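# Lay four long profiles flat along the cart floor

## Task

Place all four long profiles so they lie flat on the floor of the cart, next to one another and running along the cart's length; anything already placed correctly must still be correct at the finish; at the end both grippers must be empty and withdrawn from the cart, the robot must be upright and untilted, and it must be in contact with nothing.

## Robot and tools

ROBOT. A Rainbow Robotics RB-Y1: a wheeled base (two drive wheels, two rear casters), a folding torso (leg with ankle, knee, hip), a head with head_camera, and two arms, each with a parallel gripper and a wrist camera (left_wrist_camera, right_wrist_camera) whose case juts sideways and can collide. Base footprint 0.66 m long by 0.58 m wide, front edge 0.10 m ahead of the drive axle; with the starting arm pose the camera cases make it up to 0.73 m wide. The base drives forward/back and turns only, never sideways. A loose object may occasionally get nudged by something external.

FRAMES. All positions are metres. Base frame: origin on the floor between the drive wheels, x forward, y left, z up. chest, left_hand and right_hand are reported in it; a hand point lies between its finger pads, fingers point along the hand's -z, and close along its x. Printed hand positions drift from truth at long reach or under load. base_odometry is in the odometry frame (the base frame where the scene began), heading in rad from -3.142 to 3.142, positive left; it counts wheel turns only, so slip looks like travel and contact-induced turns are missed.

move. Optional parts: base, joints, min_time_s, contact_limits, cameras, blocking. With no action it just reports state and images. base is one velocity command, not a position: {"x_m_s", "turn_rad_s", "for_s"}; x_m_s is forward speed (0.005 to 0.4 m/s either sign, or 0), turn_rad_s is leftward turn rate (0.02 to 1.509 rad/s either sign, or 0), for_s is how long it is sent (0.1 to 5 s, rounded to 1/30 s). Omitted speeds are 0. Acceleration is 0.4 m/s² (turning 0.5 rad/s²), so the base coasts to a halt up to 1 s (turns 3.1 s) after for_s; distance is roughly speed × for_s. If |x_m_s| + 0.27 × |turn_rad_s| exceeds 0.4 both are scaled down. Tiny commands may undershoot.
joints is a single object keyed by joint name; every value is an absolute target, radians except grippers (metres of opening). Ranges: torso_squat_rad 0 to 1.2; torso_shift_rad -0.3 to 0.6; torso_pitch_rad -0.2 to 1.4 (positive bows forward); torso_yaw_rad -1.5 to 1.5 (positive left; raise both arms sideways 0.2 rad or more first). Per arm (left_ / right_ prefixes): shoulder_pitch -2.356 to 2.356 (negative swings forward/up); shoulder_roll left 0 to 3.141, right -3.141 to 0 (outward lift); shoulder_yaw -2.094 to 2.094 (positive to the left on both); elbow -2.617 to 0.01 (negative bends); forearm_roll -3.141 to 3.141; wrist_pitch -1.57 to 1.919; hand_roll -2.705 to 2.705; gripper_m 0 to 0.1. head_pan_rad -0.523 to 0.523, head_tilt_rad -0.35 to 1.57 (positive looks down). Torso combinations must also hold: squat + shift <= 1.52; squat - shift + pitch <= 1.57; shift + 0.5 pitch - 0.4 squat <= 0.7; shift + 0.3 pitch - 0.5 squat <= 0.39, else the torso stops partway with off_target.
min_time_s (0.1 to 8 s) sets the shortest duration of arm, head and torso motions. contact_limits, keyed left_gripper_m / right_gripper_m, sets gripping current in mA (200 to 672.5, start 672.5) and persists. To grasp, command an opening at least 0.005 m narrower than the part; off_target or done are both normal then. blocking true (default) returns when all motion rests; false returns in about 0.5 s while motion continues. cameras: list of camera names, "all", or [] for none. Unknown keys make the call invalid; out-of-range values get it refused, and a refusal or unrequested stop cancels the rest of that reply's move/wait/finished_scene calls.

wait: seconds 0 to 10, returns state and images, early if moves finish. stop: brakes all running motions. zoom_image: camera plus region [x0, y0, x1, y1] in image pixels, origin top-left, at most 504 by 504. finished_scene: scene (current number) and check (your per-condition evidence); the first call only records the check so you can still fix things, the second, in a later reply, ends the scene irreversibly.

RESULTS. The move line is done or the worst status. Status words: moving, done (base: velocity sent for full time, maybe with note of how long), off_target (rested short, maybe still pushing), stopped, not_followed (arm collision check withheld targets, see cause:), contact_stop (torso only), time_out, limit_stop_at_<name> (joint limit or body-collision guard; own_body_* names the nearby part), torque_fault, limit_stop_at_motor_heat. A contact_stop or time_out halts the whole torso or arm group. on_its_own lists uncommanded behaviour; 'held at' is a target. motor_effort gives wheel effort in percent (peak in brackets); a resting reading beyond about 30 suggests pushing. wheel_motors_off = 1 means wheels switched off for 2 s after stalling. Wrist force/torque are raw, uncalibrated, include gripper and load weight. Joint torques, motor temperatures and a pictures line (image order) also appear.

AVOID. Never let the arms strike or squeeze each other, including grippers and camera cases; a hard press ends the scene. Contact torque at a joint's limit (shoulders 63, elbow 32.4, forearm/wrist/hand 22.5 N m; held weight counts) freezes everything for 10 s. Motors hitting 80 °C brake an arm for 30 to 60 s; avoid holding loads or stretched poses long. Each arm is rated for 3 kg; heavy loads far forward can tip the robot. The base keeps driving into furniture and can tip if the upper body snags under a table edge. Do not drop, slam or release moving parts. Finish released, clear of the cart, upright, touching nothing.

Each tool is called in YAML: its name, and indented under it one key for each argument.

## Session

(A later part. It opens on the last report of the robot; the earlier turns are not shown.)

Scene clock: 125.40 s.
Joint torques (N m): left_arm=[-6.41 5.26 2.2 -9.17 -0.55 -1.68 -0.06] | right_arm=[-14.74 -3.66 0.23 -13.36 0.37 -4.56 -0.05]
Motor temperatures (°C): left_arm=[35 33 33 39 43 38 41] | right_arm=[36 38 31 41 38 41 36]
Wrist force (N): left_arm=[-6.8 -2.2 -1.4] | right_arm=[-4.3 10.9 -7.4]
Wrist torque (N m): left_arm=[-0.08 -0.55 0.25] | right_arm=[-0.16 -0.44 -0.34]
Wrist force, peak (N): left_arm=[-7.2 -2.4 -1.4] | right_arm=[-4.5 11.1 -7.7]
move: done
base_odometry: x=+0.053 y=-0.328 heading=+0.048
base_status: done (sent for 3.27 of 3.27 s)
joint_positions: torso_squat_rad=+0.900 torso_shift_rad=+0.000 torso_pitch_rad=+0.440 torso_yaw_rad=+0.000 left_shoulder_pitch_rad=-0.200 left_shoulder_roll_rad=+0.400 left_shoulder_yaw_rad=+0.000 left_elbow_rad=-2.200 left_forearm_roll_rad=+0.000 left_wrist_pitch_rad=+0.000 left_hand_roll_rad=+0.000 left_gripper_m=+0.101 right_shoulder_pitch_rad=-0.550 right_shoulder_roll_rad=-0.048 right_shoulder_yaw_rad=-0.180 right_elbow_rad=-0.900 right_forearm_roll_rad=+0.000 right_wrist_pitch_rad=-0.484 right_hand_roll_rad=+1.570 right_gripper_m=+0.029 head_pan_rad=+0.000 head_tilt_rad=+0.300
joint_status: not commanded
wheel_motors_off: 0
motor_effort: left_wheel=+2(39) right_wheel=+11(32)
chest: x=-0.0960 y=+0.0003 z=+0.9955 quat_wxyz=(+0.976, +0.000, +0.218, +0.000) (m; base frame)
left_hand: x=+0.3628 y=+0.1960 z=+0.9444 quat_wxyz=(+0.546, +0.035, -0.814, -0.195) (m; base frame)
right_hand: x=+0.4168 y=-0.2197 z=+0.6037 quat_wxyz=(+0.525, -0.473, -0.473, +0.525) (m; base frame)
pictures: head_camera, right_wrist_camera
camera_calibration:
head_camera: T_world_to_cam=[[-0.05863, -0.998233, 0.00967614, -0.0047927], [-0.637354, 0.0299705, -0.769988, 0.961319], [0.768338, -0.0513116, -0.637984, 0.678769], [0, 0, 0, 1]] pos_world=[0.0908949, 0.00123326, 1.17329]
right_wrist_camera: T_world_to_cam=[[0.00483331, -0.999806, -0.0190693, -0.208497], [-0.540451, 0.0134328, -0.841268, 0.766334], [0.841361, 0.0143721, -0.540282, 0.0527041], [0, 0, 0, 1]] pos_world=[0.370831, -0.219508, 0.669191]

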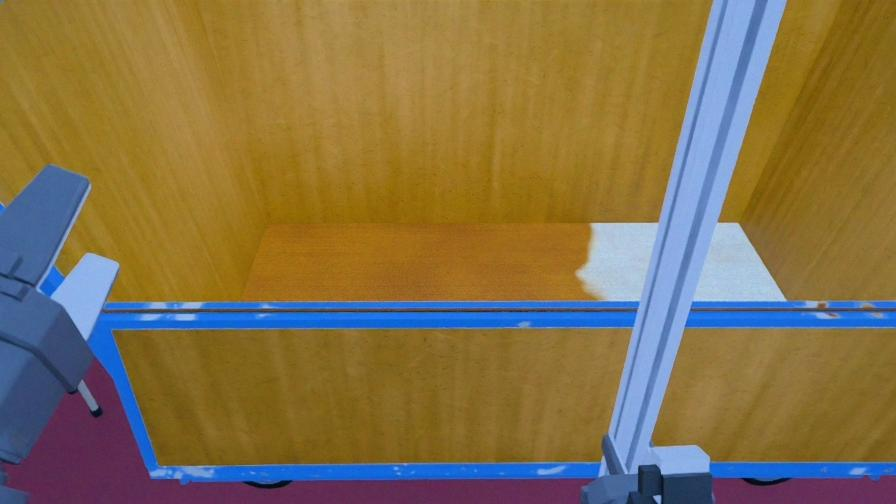

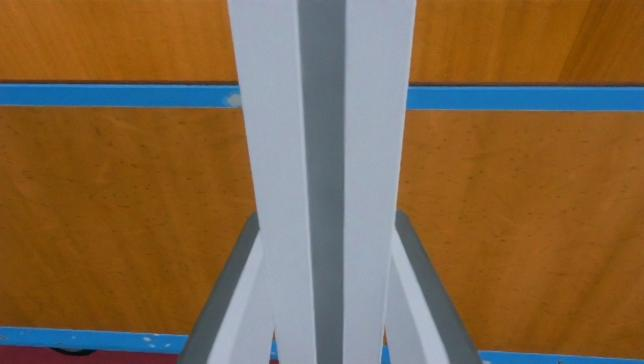

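move:
  joints: {"right_hand_roll_rad":-0.05,"left_shoulder_pitch_rad":-1.3,"left_shoulder_roll_rad":0.3,"left_elbow_rad":-2.0}
  min_time_s: 2
  cameras: ["head_camera"]

move:
  joints: {"torso_squat_rad":0.85,"torso_shift_rad":0.45,"torso_pitch_rad":1.05,"right_shoulder_pitch_rad":-1.685,"right_shoulder_roll_rad":-0.39,"right_shoulder_yaw_rad":-0.347,"right_elbow_rad":-1.951,"right_wrist_pitch_rad":1.793,"left_shoulder_pitch_rad":-1.7,"left_shoulder_roll_rad":0.5,"head_tilt_rad":-0.1}
  min_time_s: 3
  cameras: ["head_camera"]

move:
  joints: {"torso_squat_rad":0.72,"torso_shift_rad":0.43,"right_shoulder_pitch_rad":-2.128,"right_shoulder_roll_rad":-0.539,"right_shoulder_yaw_rad":-0.294,"right_elbow_rad":-0.967,"right_wrist_pitch_rad":1.673,"left_shoulder_pitch_rad":-2.2}
  min_time_s: 2
  cameras: ["head_camera"]

Scene clock: 136.03 s.
Joint torques (N m): left_arm=[-16.68 2.87 2.75 -4.02 -0.31 -0.39 -0.21] | right_arm=[-14.34 -3.29 -0.2 -13.21 0.36 -4.57 0.16]
Motor temperatures (°C): left_arm=[35 33 33 39 43 38 41] | right_arm=[37 38 31 42 38 42 36]
Wrist force (N): left_arm=[-3.6 -1.4 2.1] | right_arm=[-19.6 -4.8 -7.8]
Wrist torque (N m): left_arm=[-0.16 -0.43 0.23] | right_arm=[-0.01 -0.63 -0.38]
Wrist force, peak (N): left_arm=[-7.3 -2.2 -0.9] | right_arm=[-20.0 -5.3 -7.8]
move: done
base_odometry: x=+0.053 y=-0.328 heading=+0.048
base_status: not commanded
joint_positions: torso_squat_rad=+0.900 torso_shift_rad=+0.000 torso_pitch_rad=+0.440 torso_yaw_rad=+0.000 left_shoulder_pitch_rad=-1.300 left_shoulder_roll_rad=+0.300 left_shoulder_yaw_rad=+0.000 left_elbow_rad=-2.000 left_forearm_roll_rad=+0.000 left_wrist_pitch_rad=+0.000 left_hand_roll_rad=+0.000 left_gripper_m=+0.101 right_shoulder_pitch_rad=-0.550 right_shoulder_roll_rad=-0.048 right_shoulder_yaw_rad=-0.180 right_elbow_rad=-0.900 right_forearm_roll_rad=+0.000 right_wrist_pitch_rad=-0.484 right_hand_roll_rad=-0.050 right_gripper_m=+0.029 head_pan_rad=+0.000 head_tilt_rad=+0.300
joint_status: all done
wheel_motors_off: 0
motor_effort: left_wheel=+2(3) right_wheel=+13(15)
chest: x=-0.0960 y=+0.0003 z=+0.9955 quat_wxyz=(+0.976, +0.000, +0.218, +0.000) (m; base frame)
left_hand: x=+0.3205 y=+0.0651 z=+1.3444 quat_wxyz=(+0.143, -0.071, -0.975, -0.152) (m; base frame)
right_hand: x=+0.4168 y=-0.2197 z=+0.6037 quat_wxyz=(+0.743, +0.017, -0.669, -0.018) (m; base frame)
pictures: head_camera
camera_calibration:
head_camera: T_world_to_cam=[[-0.0586347, -0.998233, 0.00967101, -0.00479003], [-0.637354, 0.0299774, -0.769988, 0.961319], [0.768337, -0.0513118, -0.637985, 0.678769], [0, 0, 0, 1]] pos_world=[0.0908952, 0.00122948, 1.17329]

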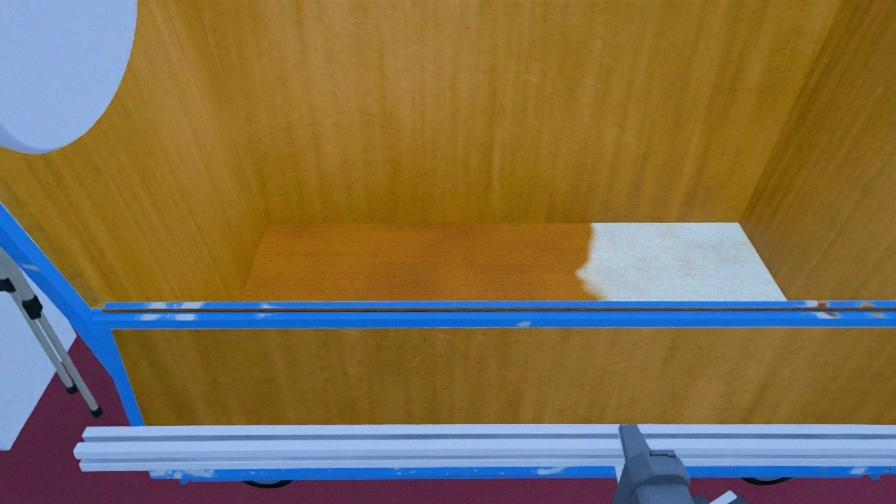

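Scene clock: 140.27 s.
Joint torques (N m): left_arm=[-18.54 4.81 2.32 -6.04 -0.44 -0.72 -0.16] | right_arm=[-21.54 -9.45 0.26 -11.16 0.08 -3.16 0.11]
Motor temperatures (°C): left_arm=[36 33 33 39 43 38 41] | right_arm=[37 38 31 42 38 42 36]
Wrist force (N): left_arm=[-4.3 -1.2 1.7] | right_arm=[-15.9 -4.5 -16.9]
Wrist torque (N m): left_arm=[-0.12 -0.43 0.27] | right_arm=[0.09 -0.57 -0.39]
Wrist force, peak (N): left_arm=[-4.8 -1.8 2.2] | right_arm=[-16.6 -4.3 -17.9]
move: done
base_odometry: x=+0.053 y=-0.328 heading=+0.048
base_status: not commanded
joint_positions: torso_squat_rad=+0.850 torso_shift_rad=+0.450 torso_pitch_rad=+1.051 torso_yaw_rad=+0.000 left_shoulder_pitch_rad=-1.700 left_shoulder_roll_rad=+0.500 left_shoulder_yaw_rad=+0.000 left_elbow_rad=-2.000 left_forearm_roll_rad=+0.000 left_wrist_pitch_rad=+0.000 left_hand_roll_rad=+0.000 left_gripper_m=+0.101 right_shoulder_pitch_rad=-1.684 right_shoulder_roll_rad=-0.389 right_shoulder_yaw_rad=-0.347 right_elbow_rad=-1.950 right_forearm_roll_rad=+0.000 right_wrist_pitch_rad=+1.793 right_hand_roll_rad=-0.050 right_gripper_m=+0.029 head_pan_rad=+0.000 head_tilt_rad=-0.100
joint_status: all done
wheel_motors_off: 0
motor_effort: left_wheel=-6(7) right_wheel=+10(20)
chest: x=+0.2416 y=+0.0003 z=+0.8503 quat_wxyz=(+0.865, +0.000, +0.501, +0.000) (m; base frame)
left_hand: x=+0.7379 y=+0.0657 z=+1.0917 quat_wxyz=(+0.227, -0.067, -0.957, -0.166) (m; base frame)
right_hand: x=+0.8263 y=-0.2192 z=+0.7281 quat_wxyz=(+0.921, +0.010, -0.388, -0.023) (m; base frame)
pictures: head_camera
camera_calibration:
head_camera: T_world_to_cam=[[-0.0551872, -0.998245, 0.0214924, 0.00943919], [-0.78398, 0.0299917, -0.620061, 0.96787], [0.618328, -0.0510691, -0.784259, 0.407589], [0, 0, 0, 1]] pos_world=[0.507288, 0.00120979, 0.919591]

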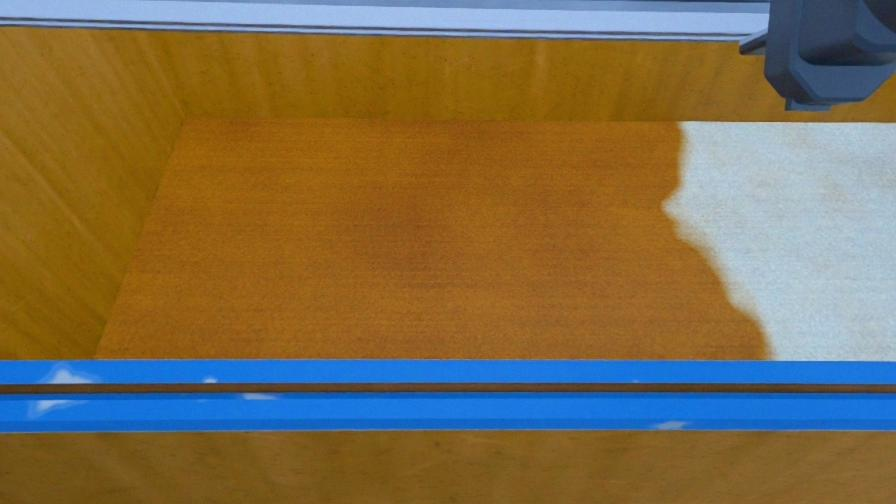

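Scene clock: 142.63 s.
Joint torques (N m): left_arm=[-17.5 4.14 0.99 -1.65 -0.36 0.1 -0.04] | right_arm=[-28.18 -10.39 2.15 -12.76 0.31 -1.7 -0.18]
Motor temperatures (°C): left_arm=[36 33 33 39 43 38 41] | right_arm=[37 38 31 42 38 42 36]
Wrist force (N): left_arm=[-1.8 -1.1 2.7] | right_arm=[-10.4 -4.9 -20.6]
Wrist torque (N m): left_arm=[-0.14 -0.31 0.25] | right_arm=[0.17 -0.50 -0.36]
Wrist force, peak (N): left_arm=[-4.7 -1.7 2.0] | right_arm=[-17.4 -4.4 -17.4]
move: done
base_odometry: x=+0.053 y=-0.328 heading=+0.048
base_status: not commanded
joint_positions: torso_squat_rad=+0.720 torso_shift_rad=+0.430 torso_pitch_rad=+1.051 torso_yaw_rad=+0.000 left_shoulder_pitch_rad=-2.200 left_shoulder_roll_rad=+0.500 left_shoulder_yaw_rad=+0.000 left_elbow_rad=-2.000 left_forearm_roll_rad=+0.000 left_wrist_pitch_rad=+0.000 left_hand_roll_rad=+0.000 left_gripper_m=+0.101 right_shoulder_pitch_rad=-2.127 right_shoulder_roll_rad=-0.538 right_shoulder_yaw_rad=-0.294 right_elbow_rad=-0.966 right_forearm_roll_rad=+0.000 right_wrist_pitch_rad=+1.673 right_hand_roll_rad=-0.050 right_gripper_m=+0.029 head_pan_rad=+0.000 head_tilt_rad=-0.100
joint_status: all done
wheel_motors_off: 0
motor_effort: left_wheel=-6(7) right_wheel=+9(13)
chest: x=+0.2600 y=+0.0003 z=+0.9126 quat_wxyz=(+0.865, +0.000, +0.501, +0.000) (m; base frame)
left_hand: x=+0.6012 y=+0.0803 z=+1.3440 quat_wxyz=(-0.014, -0.083, -0.990, -0.116) (m; base frame)
right_hand: x=+0.9189 y=-0.2191 z=+0.7390 quat_wxyz=(+0.980, +0.005, -0.197, -0.024) (m; base frame)
pictures: head_camera
camera_calibration:
head_camera: T_world_to_cam=[[-0.0551896, -0.998245, 0.0214928, 0.00912508], [-0.78399, 0.0299942, -0.620049, 1.02097], [0.618316, -0.0510704, -0.784269, 0.445079], [0, 0, 0, 1]] pos_world=[0.525734, 0.00121626, 0.981917]

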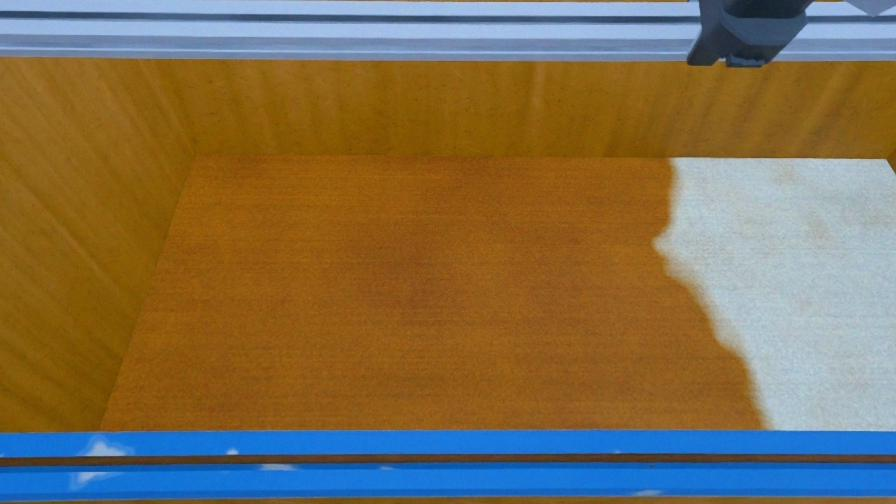

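move:
  base: {"x_m_s":0.2,"for_s":1.9}
  joints: {"right_hand_roll_rad":-0.06}
  cameras: []

move:
  joints: {"right_shoulder_pitch_rad":-1.75,"right_shoulder_roll_rad":-0.41,"right_shoulder_yaw_rad":-0.345,"right_elbow_rad":-0.85,"right_wrist_pitch_rad":1.4}
  min_time_s: 2
  cameras: ["head_camera"]

move:
  joints: {"right_shoulder_pitch_rad":-1.612,"right_shoulder_roll_rad":-0.364,"right_shoulder_yaw_rad":-0.349,"right_elbow_rad":-0.508,"right_wrist_pitch_rad":1.073,"head_tilt_rad":0.2}
  min_time_s: 2
  cameras: ["head_camera","right_wrist_camera"]

Scene clock: 160.10 s.
Joint torques (N m): left_arm=[-17.6 3.18 1.78 -1.14 -0.46 0.29 0.04] | right_arm=[-28.28 -9.55 1.23 -12.82 0.4 -1.84 0.06]
Motor temperatures (°C): left_arm=[37 33 33 38 43 38 41] | right_arm=[39 39 31 42 38 41 36]
Wrist force (N): left_arm=[-1.4 -1.2 2.3] | right_arm=[-10.1 -5.0 -20.3]
Wrist torque (N m): left_arm=[-0.13 -0.26 0.27] | right_arm=[0.11 -0.50 -0.38]
Wrist force, peak (N): left_arm=[-4.5 -1.1 3.6] | right_arm=[-145.5 -21.2 48.9]
move: torque_fault
TORQUE FAULT: right_wrist_pitch_rad reached its load limit. The robot stopped for 10 seconds, dropped its targets and accepts commands again. The stop added 8.1 s to the call.
base_odometry: x=+0.419 y=-0.311 heading=+0.046
base_status: torque_fault (sent for 1.9 of 1.9 s)
joint_positions: torso_squat_rad=+0.720 torso_shift_rad=+0.430 torso_pitch_rad=+1.051 torso_yaw_rad=+0.000 left_shoulder_pitch_rad=-2.200 left_shoulder_roll_rad=+0.500 left_shoulder_yaw_rad=+0.000 left_elbow_rad=-2.000 left_forearm_roll_rad=+0.000 left_wrist_pitch_rad=+0.000 left_hand_roll_rad=+0.000 left_gripper_m=+0.101 right_shoulder_pitch_rad=-2.123 right_shoulder_roll_rad=-0.538 right_shoulder_yaw_rad=-0.294 right_elbow_rad=-0.965 right_forearm_roll_rad=+0.000 right_wrist_pitch_rad=+1.685 right_hand_roll_rad=-0.060 right_gripper_m=+0.029 head_pan_rad=+0.000 head_tilt_rad=-0.100
joint_status: all done
wheel_motors_off: 0
on_its_own: right_wrist_pitch_rad is held at +1.685, not at your +1.673, since a torque_fault
motor_effort: left_wheel=-7(72) right_wheel=+5(88)
chest: x=+0.2600 y=+0.0003 z=+0.9126 quat_wxyz=(+0.865, +0.000, +0.501, +0.000) (m; base frame)
left_hand: x=+0.6010 y=+0.0803 z=+1.3441 quat_wxyz=(-0.014, -0.083, -0.990, -0.116) (m; base frame)
right_hand: x=+0.9153 y=-0.2194 z=+0.7353 quat_wxyz=(+0.982, +0.005, -0.189, -0.029) (m; base frame)
pictures: none
No camera images: "cameras" was empty.

not run: a stop that you did not command came earlier in this reply.

not run: a stop that you did not command came earlier in this reply.

wait:
  seconds: 0

Scene clock: 162.10 s.
Joint torques (N m): left_arm=[-18.23 3.23 1.57 -1.23 -0.4 0.17 -0.06] | right_arm=[-28.09 -9.59 1.2 -12.84 0.51 -1.67 -0.07]
Motor temperatures (°C): left_arm=[37 33 33 38 43 38 41] | right_arm=[39 39 31 42 38 41 36]
Wrist force (N): left_arm=[-1.5 -1.1 2.3] | right_arm=[-10.5 -5.0 -20.6]
Wrist torque (N m): left_arm=[-0.16 -0.24 0.24] | right_arm=[0.08 -0.55 -0.39]
Wrist force, peak (N): left_arm=[-1.6 -1.0 2.9] | right_arm=[-10.5 -5.0 -20.6]
base_odometry: x=+0.419 y=-0.311 heading=+0.046
base_status: torque_fault (sent for 1.9 of 1.9 s)
joint_positions: torso_squat_rad=+0.720 torso_shift_rad=+0.430 torso_pitch_rad=+1.051 torso_yaw_rad=+0.000 left_shoulder_pitch_rad=-2.200 left_shoulder_roll_rad=+0.500 left_shoulder_yaw_rad=+0.000 left_elbow_rad=-2.000 left_forearm_roll_rad=+0.000 left_wrist_pitch_rad=+0.000 left_hand_roll_rad=+0.000 left_gripper_m=+0.101 right_shoulder_pitch_rad=-2.123 right_shoulder_roll_rad=-0.538 right_shoulder_yaw_rad=-0.294 right_elbow_rad=-0.965 right_forearm_roll_rad=+0.000 right_wrist_pitch_rad=+1.685 right_hand_roll_rad=-0.060 right_gripper_m=+0.029 head_pan_rad=+0.000 head_tilt_rad=-0.100
joint_status: all done
wheel_motors_off: 0
on_its_own: right_wrist_pitch_rad is held at +1.685, not at your +1.673, since a torque_fault
motor_effort: left_wheel=-7(72) right_wheel=+5(88)
chest: x=+0.2600 y=+0.0003 z=+0.9126 quat_wxyz=(+0.865, +0.000, +0.501, +0.000) (m; base frame)
left_hand: x=+0.6010 y=+0.0803 z=+1.3441 quat_wxyz=(-0.014, -0.083, -0.990, -0.116) (m; base frame)
right_hand: x=+0.9153 y=-0.2194 z=+0.7353 quat_wxyz=(+0.982, +0.005, -0.189, -0.029) (m; base frame)
pictures: head_camera, left_wrist_camera, right_wrist_camera
camera_calibration:
head_camera: T_world_to_cam=[[-0.055224, -0.998243, 0.0214671, 0.00912181], [-0.783961, 0.0300349, -0.620083, 1.02101], [0.618349, -0.0510729, -0.784243, 0.445053], [0, 0, 0, 1]] pos_world=[0.525739, 0.00116999, 0.981946]
left_wrist_camera: T_world_to_cam=[[-0.980115, 0.194785, -0.03785, 0.623711], [-0.120409, -0.735444, -0.666801, 1.05958], [-0.157719, -0.648985, 0.744274, -0.774658], [0, 0, 0, 1]] pos_world=[0.616713, 0.155033, 1.3067]
right_wrist_camera: T_world_to_cam=[[-0.923413, 0.0765465, -0.376097, 1.14021], [-0.105852, 0.891114, 0.441261, -0.00185792], [0.368922, 0.447277, -0.814764, 0.433585], [0, 0, 0, 1]] pos_world=[0.892726, -0.279556, 0.782917]

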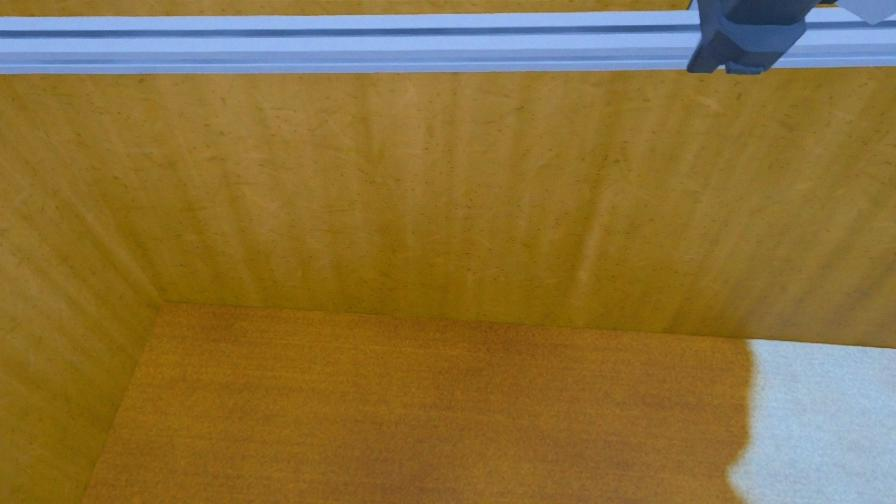

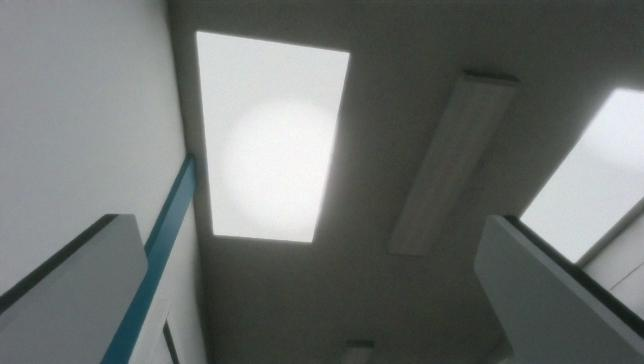

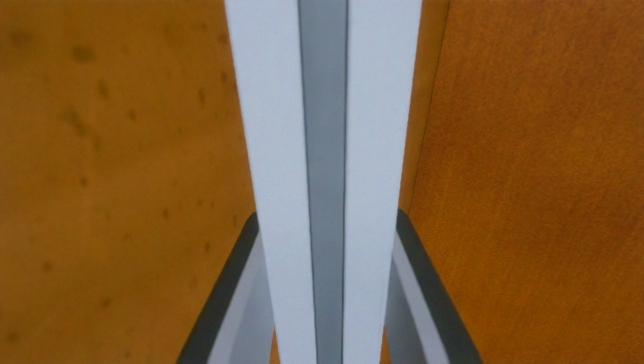

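move:
  base: {"x_m_s":-0.2,"for_s":0.9}
  joints: {"right_wrist_pitch_rad":1.673}
  cameras: ["head_camera","right_wrist_camera"]

Scene clock: 167.50 s.
Joint torques (N m): left_arm=[-17.32 2.99 1.63 -1.1 -0.29 0.22 -0.13] | right_arm=[-28.2 -10.02 0.97 -12.99 0.5 -1.89 -0.1]
Motor temperatures (°C): left_arm=[37 33 33 38 43 38 41] | right_arm=[39 39 31 42 38 41 36]
Wrist force (N): left_arm=[-1.4 -1.1 2.4] | right_arm=[-10.3 -4.8 -20.4]
Wrist torque (N m): left_arm=[-0.14 -0.26 0.27] | right_arm=[0.01 -0.50 -0.37]
Wrist force, peak (N): left_arm=[-2.2 -1.4 3.6] | right_arm=[-12.7 -4.0 -23.7]
move: done
base_odometry: x=+0.239 y=-0.319 heading=+0.046
base_status: done (sent for 0.9 of 0.9 s)
joint_positions: torso_squat_rad=+0.720 torso_shift_rad=+0.430 torso_pitch_rad=+1.050 torso_yaw_rad=+0.000 left_shoulder_pitch_rad=-2.200 left_shoulder_roll_rad=+0.500 left_shoulder_yaw_rad=+0.000 left_elbow_rad=-2.000 left_forearm_roll_rad=+0.000 left_wrist_pitch_rad=+0.000 left_hand_roll_rad=+0.000 left_gripper_m=+0.101 right_shoulder_pitch_rad=-2.123 right_shoulder_roll_rad=-0.538 right_shoulder_yaw_rad=-0.294 right_elbow_rad=-0.965 right_forearm_roll_rad=+0.000 right_wrist_pitch_rad=+1.673 right_hand_roll_rad=-0.060 right_gripper_m=+0.029 head_pan_rad=+0.000 head_tilt_rad=-0.100
joint_status: all done
wheel_motors_off: 0
motor_effort: left_wheel=-1(27) right_wheel=+2(35)
chest: x=+0.2599 y=+0.0003 z=+0.9127 quat_wxyz=(+0.865, +0.000, +0.501, +0.000) (m; base frame)
left_hand: x=+0.6009 y=+0.0803 z=+1.3442 quat_wxyz=(-0.014, -0.083, -0.990, -0.116) (m; base frame)
right_hand: x=+0.9179 y=-0.2193 z=+0.7365 quat_wxyz=(+0.980, +0.005, -0.195, -0.029) (m; base frame)
pictures: head_camera, right_wrist_camera
camera_calibration:
head_camera: T_world_to_cam=[[-0.0552224, -0.998244, 0.0214428, 0.00913692], [-0.78384, 0.0300387, -0.620236, 1.02109], [0.618502, -0.0510586, -0.784122, 0.445006], [0, 0, 0, 1]] pos_world=[0.525638, 0.00117015, 0.982058]
right_wrist_camera: T_world_to_cam=[[-0.918709, 0.0764503, -0.387464, 1.14704], [-0.111396, 0.891086, 0.43995, 0.00387406], [0.378898, 0.447348, -0.810133, 0.421055], [0, 0, 0, 1]] pos_world=[0.894688, -0.279502, 0.783842]

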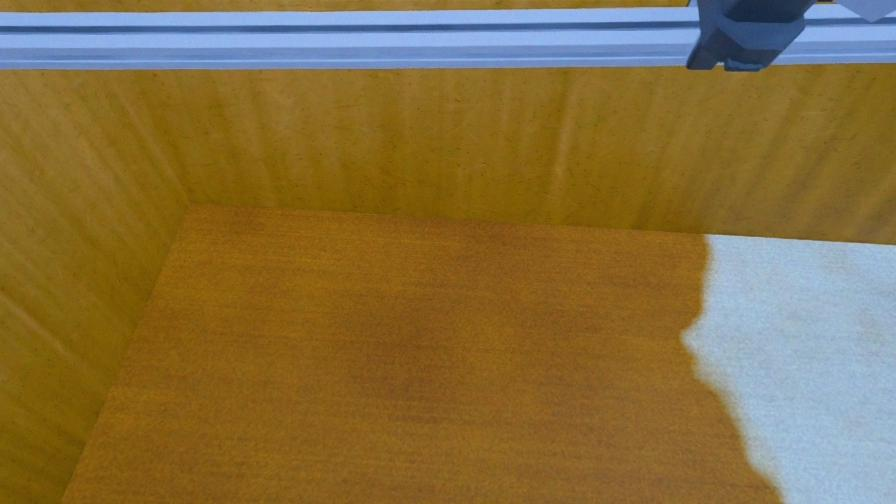

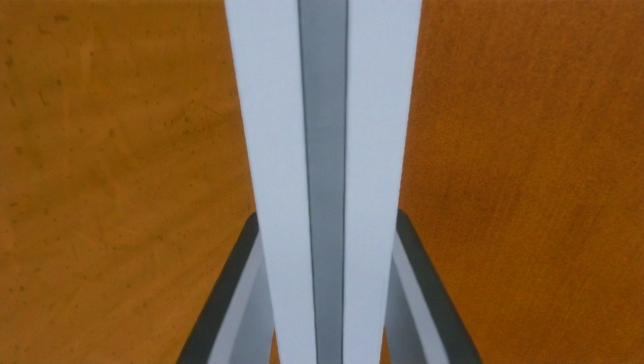

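move:
  base: {"turn_rad_s":0.15,"for_s":0.42}
  joints: {"right_shoulder_pitch_rad":-1.75,"right_shoulder_roll_rad":-0.41,"right_shoulder_yaw_rad":-0.345,"right_elbow_rad":-0.85,"right_wrist_pitch_rad":1.4}
  min_time_s: 2
  cameras: ["head_camera","right_wrist_camera"]

Scene clock: 181.70 s.
Joint torques (N m): left_arm=[-17.59 3.86 2.29 -1.09 -0.36 0.4 0.06] | right_arm=[-23.57 -9 -0.24 -12.66 0.47 -0.86 -0.08]
Motor temperatures (°C): left_arm=[37 33 33 37 43 38 41] | right_arm=[40 39 31 42 38 41 36]
Wrist force (N): left_arm=[-1.4 -0.9 2.0] | right_arm=[-7.2 -4.3 -21.1]
Wrist torque (N m): left_arm=[-0.16 -0.25 0.24] | right_arm=[0.01 -0.50 -0.38]
Wrist force, peak (N): left_arm=[-1.7 -1.8 2.4] | right_arm=[-10.4 -5.2 -20.8]
move: done
base_odometry: x=+0.239 y=-0.319 heading=+0.110
base_status: done (sent for 0.43 of 0.43 s)
joint_positions: torso_squat_rad=+0.720 torso_shift_rad=+0.430 torso_pitch_rad=+1.050 torso_yaw_rad=+0.000 left_shoulder_pitch_rad=-2.200 left_shoulder_roll_rad=+0.500 left_shoulder_yaw_rad=+0.000 left_elbow_rad=-2.000 left_forearm_roll_rad=+0.000 left_wrist_pitch_rad=+0.000 left_hand_roll_rad=+0.000 left_gripper_m=+0.101 right_shoulder_pitch_rad=-1.749 right_shoulder_roll_rad=-0.410 right_shoulder_yaw_rad=-0.345 right_elbow_rad=-0.849 right_forearm_roll_rad=+0.000 right_wrist_pitch_rad=+1.400 right_hand_roll_rad=-0.060 right_gripper_m=+0.029 head_pan_rad=+0.000 head_tilt_rad=-0.100
joint_status: all done
wheel_motors_off: 0
motor_effort: left_wheel=-6(34) right_wheel=+4(35)
chest: x=+0.2600 y=+0.0003 z=+0.9127 quat_wxyz=(+0.865, +0.000, +0.501, +0.000) (m; base frame)
left_hand: x=+0.6009 y=+0.0803 z=+1.3442 quat_wxyz=(-0.014, -0.083, -0.990, -0.116) (m; base frame)
right_hand: x=+0.8245 y=-0.2175 z=+0.5012 quat_wxyz=(+0.996, +0.004, -0.079, -0.029) (m; base frame)
pictures: head_camera, right_wrist_camera
camera_calibration:
head_camera: T_world_to_cam=[[-0.0551864, -0.998245, 0.0214737, 0.00911915], [-0.783858, 0.0299926, -0.620216, 1.02108], [0.618483, -0.0510598, -0.784137, 0.445008], [0, 0, 0, 1]] pos_world=[0.525655, 0.00120027, 0.982042]
right_wrist_camera: T_world_to_cam=[[-0.98362, 0.0769344, -0.163011, 0.91111], [-0.00627785, 0.889171, 0.457533, -0.000539932], [0.180144, 0.451062, -0.874123, 0.461712], [0, 0, 0, 1]] pos_world=[0.813008, -0.277876, 0.55236]

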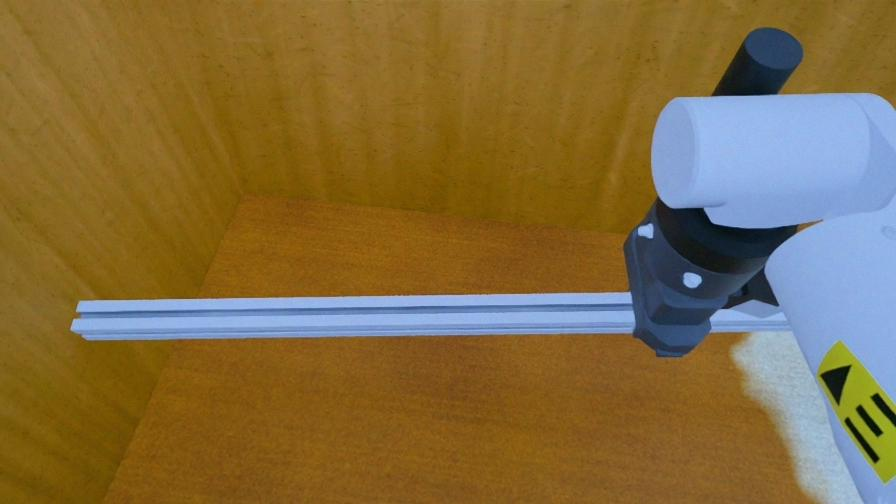

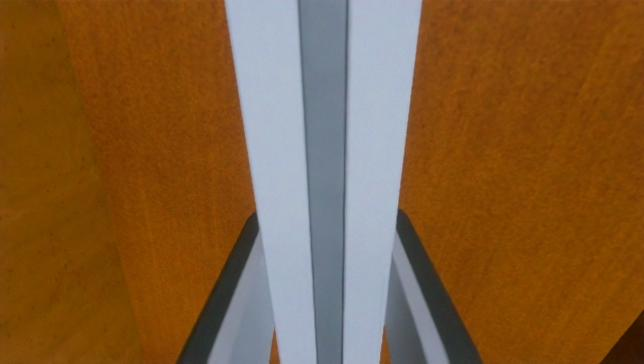

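move:
  base: {"turn_rad_s":-0.2,"for_s":0.65}
  cameras: ["head_camera","right_wrist_camera"]

Scene clock: 187.77 s.
Joint torques (N m): left_arm=[-17.96 2.91 2.08 -1.31 -0.61 0.22 -0.11] | right_arm=[-23.4 -11.06 0.21 -12.33 0.32 -0.65 -0.18]
Motor temperatures (°C): left_arm=[37 33 33 37 43 38 41] | right_arm=[40 39 31 42 39 41 36]
Wrist force (N): left_arm=[-1.6 -0.9 2.3] | right_arm=[-7.0 -4.6 -21.5]
Wrist torque (N m): left_arm=[-0.16 -0.29 0.26] | right_arm=[0.00 -0.44 -0.06]
Wrist force, peak (N): left_arm=[-2.1 -2.7 1.8] | right_arm=[-7.0 39.6 -23.8]
move: done
base_odometry: x=+0.239 y=-0.319 heading=-0.022
base_status: done (sent for 0.67 of 0.67 s)
joint_positions: torso_squat_rad=+0.720 torso_shift_rad=+0.430 torso_pitch_rad=+1.050 torso_yaw_rad=+0.000 left_shoulder_pitch_rad=-2.200 left_shoulder_roll_rad=+0.500 left_shoulder_yaw_rad=+0.000 left_elbow_rad=-2.000 left_forearm_roll_rad=+0.000 left_wrist_pitch_rad=+0.000 left_hand_roll_rad=+0.000 left_gripper_m=+0.101 right_shoulder_pitch_rad=-1.749 right_shoulder_roll_rad=-0.409 right_shoulder_yaw_rad=-0.345 right_elbow_rad=-0.849 right_forearm_roll_rad=+0.000 right_wrist_pitch_rad=+1.400 right_hand_roll_rad=-0.060 right_gripper_m=+0.029 head_pan_rad=+0.000 head_tilt_rad=-0.100
joint_status: not commanded
wheel_motors_off: 0
motor_effort: left_wheel=+6(58) right_wheel=-9(64)
chest: x=+0.2600 y=+0.0003 z=+0.9127 quat_wxyz=(+0.865, +0.000, +0.501, +0.000) (m; base frame)
left_hand: x=+0.6009 y=+0.0802 z=+1.3442 quat_wxyz=(-0.014, -0.083, -0.990, -0.116) (m; base frame)
right_hand: x=+0.8245 y=-0.2169 z=+0.5011 quat_wxyz=(+0.996, +0.004, -0.079, -0.029) (m; base frame)
pictures: head_camera, right_wrist_camera
camera_calibration:
head_camera: T_world_to_cam=[[-0.0551416, -0.99825, 0.0213477, 0.00921732], [-0.783859, 0.0300357, -0.620212, 1.02108], [0.618486, -0.050933, -0.784144, 0.445013], [0, 0, 0, 1]] pos_world=[0.525655, 0.0011983, 0.982042]
right_wrist_camera: T_world_to_cam=[[-0.983635, 0.0766087, -0.163073, 0.911073], [-0.00674467, 0.888808, 0.45823, -0.00106155], [0.180045, 0.451831, -0.873746, 0.461509], [0, 0, 0, 1]] pos_world=[0.813064, -0.277377, 0.552299]

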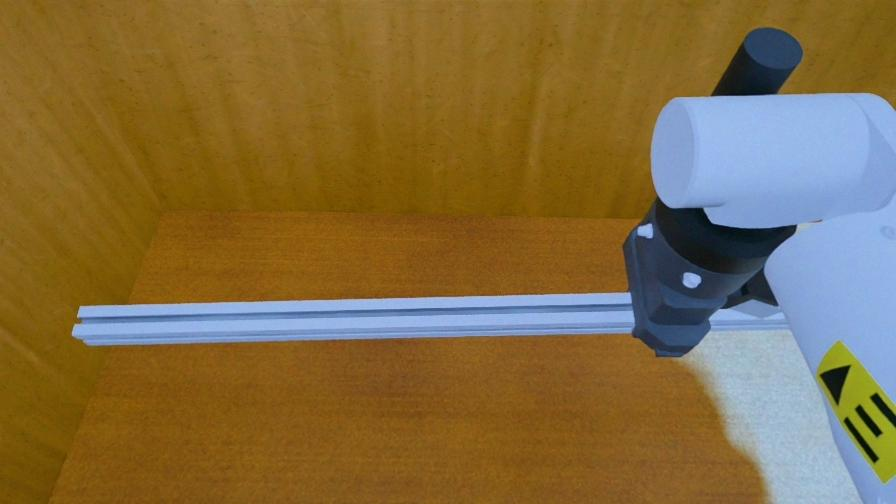

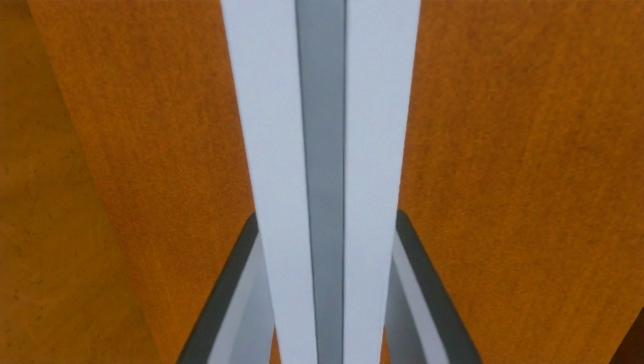

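move:
  base: {"turn_rad_s":0.2,"for_s":0.34}
  joints: {"right_hand_roll_rad":-0.16}
  min_time_s: 1
  cameras: ["head_camera","right_wrist_camera"]

Scene clock: 205.90 s.
Joint torques (N m): left_arm=[-18.46 3.43 2.08 -1.23 -0.48 0.09 -0.13] | right_arm=[-24.11 -9.89 0.2 -12.29 0.6 -0.88 -0.64]
Motor temperatures (°C): left_arm=[37 33 33 37 43 38 41] | right_arm=[40 39 31 42 38 40 36]
Wrist force (N): left_arm=[-1.2 -1.2 2.4] | right_arm=[-7.2 -5.0 -20.9]
Wrist torque (N m): left_arm=[-0.13 -0.24 0.24] | right_arm=[-0.05 -0.52 -0.39]
Wrist force, peak (N): left_arm=[-2.0 -0.9 2.7] | right_arm=[-7.3 -5.5 -21.5]
move: done
base_odometry: x=+0.239 y=-0.319 heading=+0.033
base_status: done (sent for 0.33 of 0.33 s)
joint_positions: torso_squat_rad=+0.720 torso_shift_rad=+0.430 torso_pitch_rad=+1.050 torso_yaw_rad=+0.000 left_shoulder_pitch_rad=-2.200 left_shoulder_roll_rad=+0.500 left_shoulder_yaw_rad=+0.000 left_elbow_rad=-2.000 left_forearm_roll_rad=+0.000 left_wrist_pitch_rad=+0.000 left_hand_roll_rad=+0.000 left_gripper_m=+0.101 right_shoulder_pitch_rad=-1.749 right_shoulder_roll_rad=-0.409 right_shoulder_yaw_rad=-0.345 right_elbow_rad=-0.849 right_forearm_roll_rad=+0.000 right_wrist_pitch_rad=+1.400 right_hand_roll_rad=-0.160 right_gripper_m=+0.029 head_pan_rad=+0.000 head_tilt_rad=-0.100
joint_status: all done
wheel_motors_off: 0
motor_effort: left_wheel=-4(19) right_wheel=+3(21)
chest: x=+0.2600 y=+0.0003 z=+0.9127 quat_wxyz=(+0.865, +0.000, +0.501, +0.000) (m; base frame)
left_hand: x=+0.6009 y=+0.0803 z=+1.3442 quat_wxyz=(-0.014, -0.083, -0.990, -0.116) (m; base frame)
right_hand: x=+0.8245 y=-0.2172 z=+0.5011 quat_wxyz=(+0.994, +0.008, -0.078, -0.079) (m; base frame)
pictures: head_camera, right_wrist_camera
camera_calibration:
head_camera: T_world_to_cam=[[-0.0551544, -0.998248, 0.0214298, 0.00916613], [-0.783859, 0.0299948, -0.620215, 1.02108], [0.618485, -0.0510055, -0.784139, 0.44501], [0, 0, 0, 1]] pos_world=[0.525655, 0.00122103, 0.982041]
right_wrist_camera: T_world_to_cam=[[-0.971248, 0.175686, -0.16066, 0.921137], [0.0807823, 0.878012, 0.471772, -0.0821437], [0.223945, 0.445229, -0.86696, 0.42057], [0, 0, 0, 1]] pos_world=[0.807104, -0.276958, 0.55136]

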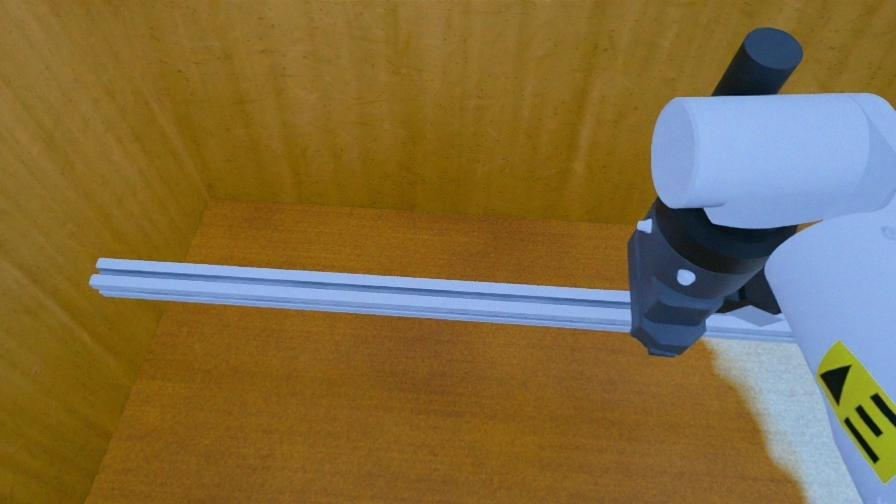

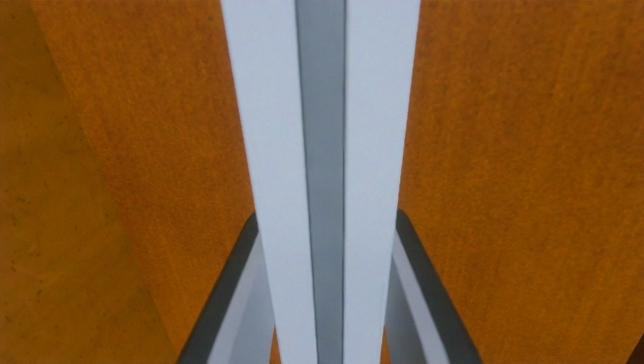

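move:
  base: {"x_m_s":0.15,"for_s":1.35}
  cameras: ["head_camera"]

move:
  joints: {"right_shoulder_pitch_rad":-1.612,"right_shoulder_roll_rad":-0.364,"right_shoulder_yaw_rad":-0.349,"right_elbow_rad":-0.508,"right_wrist_pitch_rad":1.073,"head_tilt_rad":0.2}
  min_time_s: 2
  cameras: ["head_camera","right_wrist_camera"]

Scene clock: 217.40 s.
Joint torques (N m): left_arm=[-17.36 3.09 2.15 -1.5 -0.46 0.31 -0.03] | right_arm=[-24.05 -10.39 0.46 -12.53 0.46 -0.72 -0.32]
Motor temperatures (°C): left_arm=[37 33 33 37 43 38 41] | right_arm=[40 39 31 42 38 40 36]
Wrist force (N): left_arm=[-1.4 -1.3 2.5] | right_arm=[-7.2 -4.8 -21.1]
Wrist torque (N m): left_arm=[-0.15 -0.24 0.26] | right_arm=[0.00 -0.50 -0.38]
Wrist force, peak (N): left_arm=[-2.3 -1.0 2.5] | right_arm=[-8.6 -4.5 -21.5]
move: done
base_odometry: x=+0.444 y=-0.312 heading=+0.032
base_status: done (sent for 1.37 of 1.37 s)
joint_positions: torso_squat_rad=+0.720 torso_shift_rad=+0.430 torso_pitch_rad=+1.051 torso_yaw_rad=+0.000 left_shoulder_pitch_rad=-2.200 left_shoulder_roll_rad=+0.500 left_shoulder_yaw_rad=+0.000 left_elbow_rad=-2.000 left_forearm_roll_rad=+0.000 left_wrist_pitch_rad=+0.000 left_hand_roll_rad=+0.000 left_gripper_m=+0.101 right_shoulder_pitch_rad=-1.749 right_shoulder_roll_rad=-0.409 right_shoulder_yaw_rad=-0.345 right_elbow_rad=-0.849 right_forearm_roll_rad=+0.000 right_wrist_pitch_rad=+1.400 right_hand_roll_rad=-0.160 right_gripper_m=+0.029 head_pan_rad=+0.000 head_tilt_rad=-0.100
joint_status: not commanded
wheel_motors_off: 0
motor_effort: left_wheel=-2(16) right_wheel=+3(40)
chest: x=+0.2601 y=+0.0003 z=+0.9126 quat_wxyz=(+0.865, +0.000, +0.502, +0.000) (m; base frame)
left_hand: x=+0.6012 y=+0.0803 z=+1.3440 quat_wxyz=(-0.014, -0.083, -0.990, -0.116) (m; base frame)
right_hand: x=+0.8245 y=-0.2172 z=+0.5008 quat_wxyz=(+0.994, +0.008, -0.078, -0.079) (m; base frame)
pictures: head_camera
camera_calibration:
head_camera: T_world_to_cam=[[-0.0551481, -0.998248, 0.0214463, 0.00915963], [-0.784045, 0.0299949, -0.619979, 1.02097], [0.618249, -0.0510055, -0.784325, 0.445073], [0, 0, 0, 1]] pos_world=[0.525825, 0.00122093, 0.981864]

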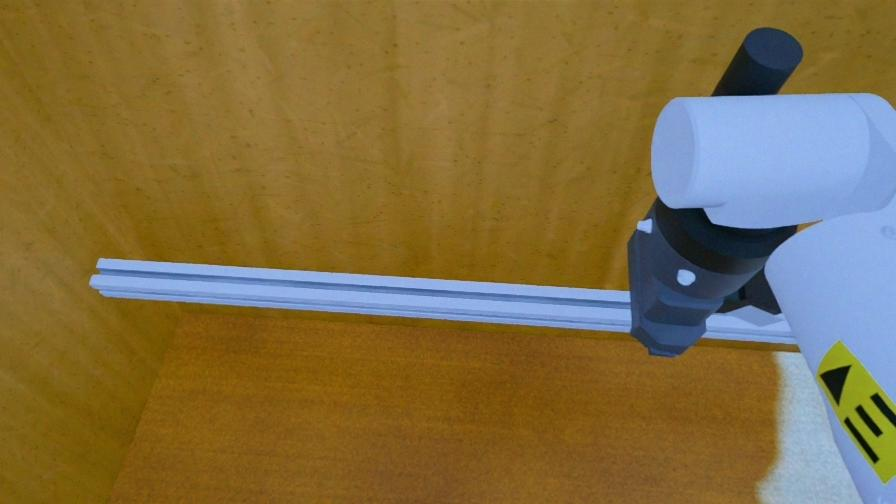

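Scene clock: 219.70 s.
Joint torques (N m): left_arm=[-18.05 3.97 2.03 -1.1 -0.27 0.18 -0.25] | right_arm=[-18.68 -6.88 -0.23 -9.34 0.74 -0.08 -0.49]
Motor temperatures (°C): left_arm=[37 33 33 37 43 38 41] | right_arm=[40 39 31 42 38 40 36]
Wrist force (N): left_arm=[-1.7 -1.1 2.5] | right_arm=[-4.4 -4.4 -20.7]
Wrist torque (N m): left_arm=[-0.14 -0.30 0.27] | right_arm=[0.61 -0.45 -0.42]
Wrist force, peak (N): left_arm=[-1.8 -0.9 2.7] | right_arm=[-6.6 -4.8 -21.5]
move: done
base_odometry: x=+0.444 y=-0.312 heading=+0.032
base_status: not commanded
joint_positions: torso_squat_rad=+0.720 torso_shift_rad=+0.430 torso_pitch_rad=+1.051 torso_yaw_rad=+0.000 left_shoulder_pitch_rad=-2.200 left_shoulder_roll_rad=+0.500 left_shoulder_yaw_rad=+0.000 left_elbow_rad=-2.000 left_forearm_roll_rad=+0.000 left_wrist_pitch_rad=+0.000 left_hand_roll_rad=+0.000 left_gripper_m=+0.101 right_shoulder_pitch_rad=-1.611 right_shoulder_roll_rad=-0.364 right_shoulder_yaw_rad=-0.349 right_elbow_rad=-0.508 right_forearm_roll_rad=+0.000 right_wrist_pitch_rad=+1.073 right_hand_roll_rad=-0.160 right_gripper_m=+0.029 head_pan_rad=+0.000 head_tilt_rad=+0.200
joint_status: all done
wheel_motors_off: 0
motor_effort: left_wheel=-2(3) right_wheel=+2(4)
chest: x=+0.2601 y=+0.0003 z=+0.9126 quat_wxyz=(+0.865, +0.000, +0.502, +0.000) (m; base frame)
left_hand: x=+0.6012 y=+0.0803 z=+1.3440 quat_wxyz=(-0.014, -0.083, -0.990, -0.116) (m; base frame)
right_hand: x=+0.7127 y=-0.2198 z=+0.3552 quat_wxyz=(+0.997, +0.000, +0.001, -0.080) (m; base frame)
pictures: head_camera, right_wrist_camera
camera_calibration:
head_camera: T_world_to_cam=[[-0.0464411, -0.998236, 0.0369833, -0.01014], [-0.932216, 0.0300078, -0.360656, 0.829362], [0.35891, -0.0512257, -0.931965, 0.707004], [0, 0, 0, 1]] pos_world=[0.518923, 0.00120726, 0.958392]
right_wrist_camera: T_world_to_cam=[[-0.984291, 0.176489, -0.00483222, 0.74368], [0.155543, 0.879772, 0.449229, -0.0468554], [0.0835353, 0.441421, -0.893403, 0.428878], [0, 0, 0, 1]] pos_world=[0.703459, -0.279345, 0.407803]

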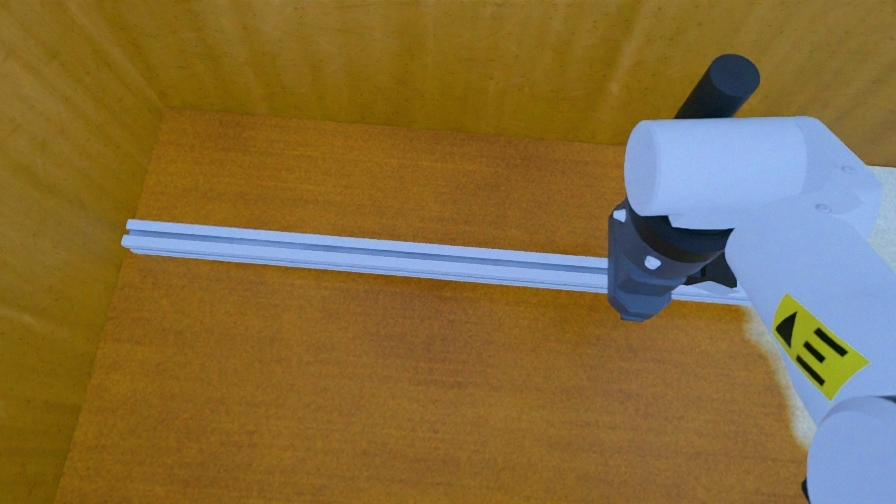

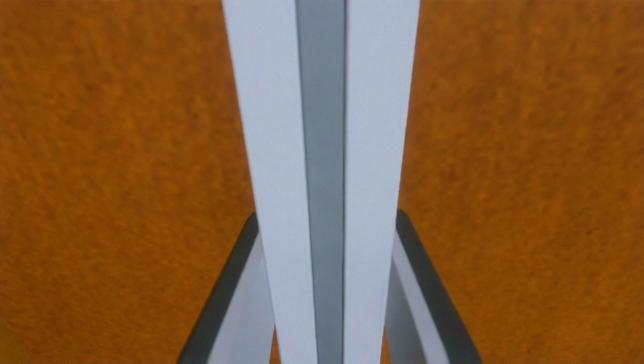

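move:
  joints: {"torso_squat_rad":0.812,"torso_shift_rad":0.47}
  min_time_s: 1.5
  cameras: ["head_camera"]

Scene clock: 226.47 s.
Joint torques (N m): left_arm=[-18.03 3.02 2.14 -1.42 -0.63 0.24 -0.18] | right_arm=[-14.56 -6.49 0.03 -7.98 0.76 -5.96 -0.4]
Motor temperatures (°C): left_arm=[38 33 33 37 43 38 41] | right_arm=[40 39 31 42 38 40 36]
Wrist force (N): left_arm=[-1.8 -1.1 2.4] | right_arm=[-24.8 -5.7 28.9]
Wrist torque (N m): left_arm=[-0.15 -0.29 0.26] | right_arm=[0.17 0.68 -0.48]
Wrist force, peak (N): left_arm=[-2.2 -1.2 2.9] | right_arm=[-26.8 -5.7 34.2]
move: done
base_odometry: x=+0.444 y=-0.312 heading=+0.032
base_status: not commanded
joint_positions: torso_squat_rad=+0.812 torso_shift_rad=+0.469 torso_pitch_rad=+1.048 torso_yaw_rad=+0.000 left_shoulder_pitch_rad=-2.200 left_shoulder_roll_rad=+0.500 left_shoulder_yaw_rad=+0.000 left_elbow_rad=-2.000 left_forearm_roll_rad=+0.000 left_wrist_pitch_rad=+0.000 left_hand_roll_rad=+0.000 left_gripper_m=+0.101 right_shoulder_pitch_rad=-1.613 right_shoulder_roll_rad=-0.364 right_shoulder_yaw_rad=-0.349 right_elbow_rad=-0.508 right_forearm_roll_rad=+0.000 right_wrist_pitch_rad=+1.074 right_hand_roll_rad=-0.160 right_gripper_m=+0.029 head_pan_rad=+0.000 head_tilt_rad=+0.200
joint_status: all done
wheel_motors_off: 0
motor_effort: left_wheel=-2(5) right_wheel=+6(9)
chest: x=+0.2579 y=+0.0003 z=+0.8644 quat_wxyz=(+0.866, +0.000, +0.501, +0.000) (m; base frame)
left_hand: x=+0.5981 y=+0.0804 z=+1.2966 quat_wxyz=(-0.015, -0.083, -0.990, -0.116) (m; base frame)
right_hand: x=+0.7122 y=-0.2197 z=+0.3086 quat_wxyz=(+0.997, +0.000, +0.000, -0.080) (m; base frame)
pictures: head_camera
camera_calibration:
head_camera: T_world_to_cam=[[-0.0466735, -0.998218, 0.037184, -0.00854633], [-0.931371, 0.0300324, -0.362831, 0.81165], [0.361067, -0.0515666, -0.931113, 0.661576], [0, 0, 0, 1]] pos_world=[0.516675, 0.00120838, 0.910812]

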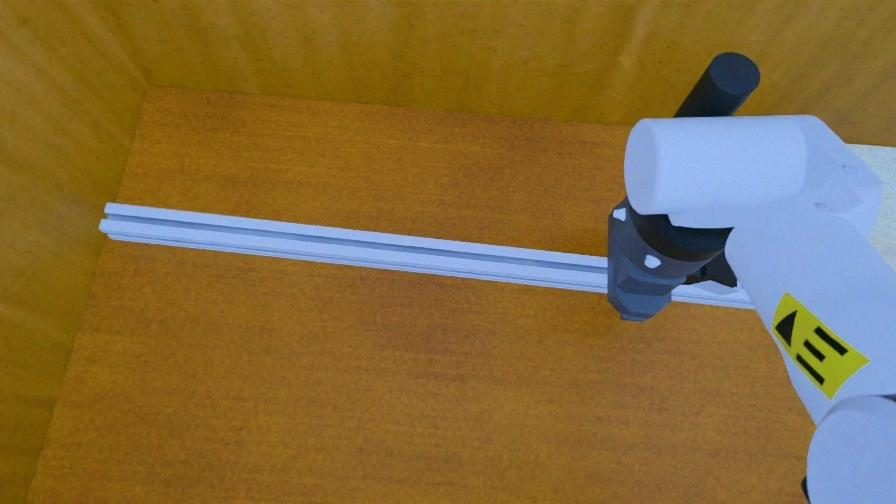

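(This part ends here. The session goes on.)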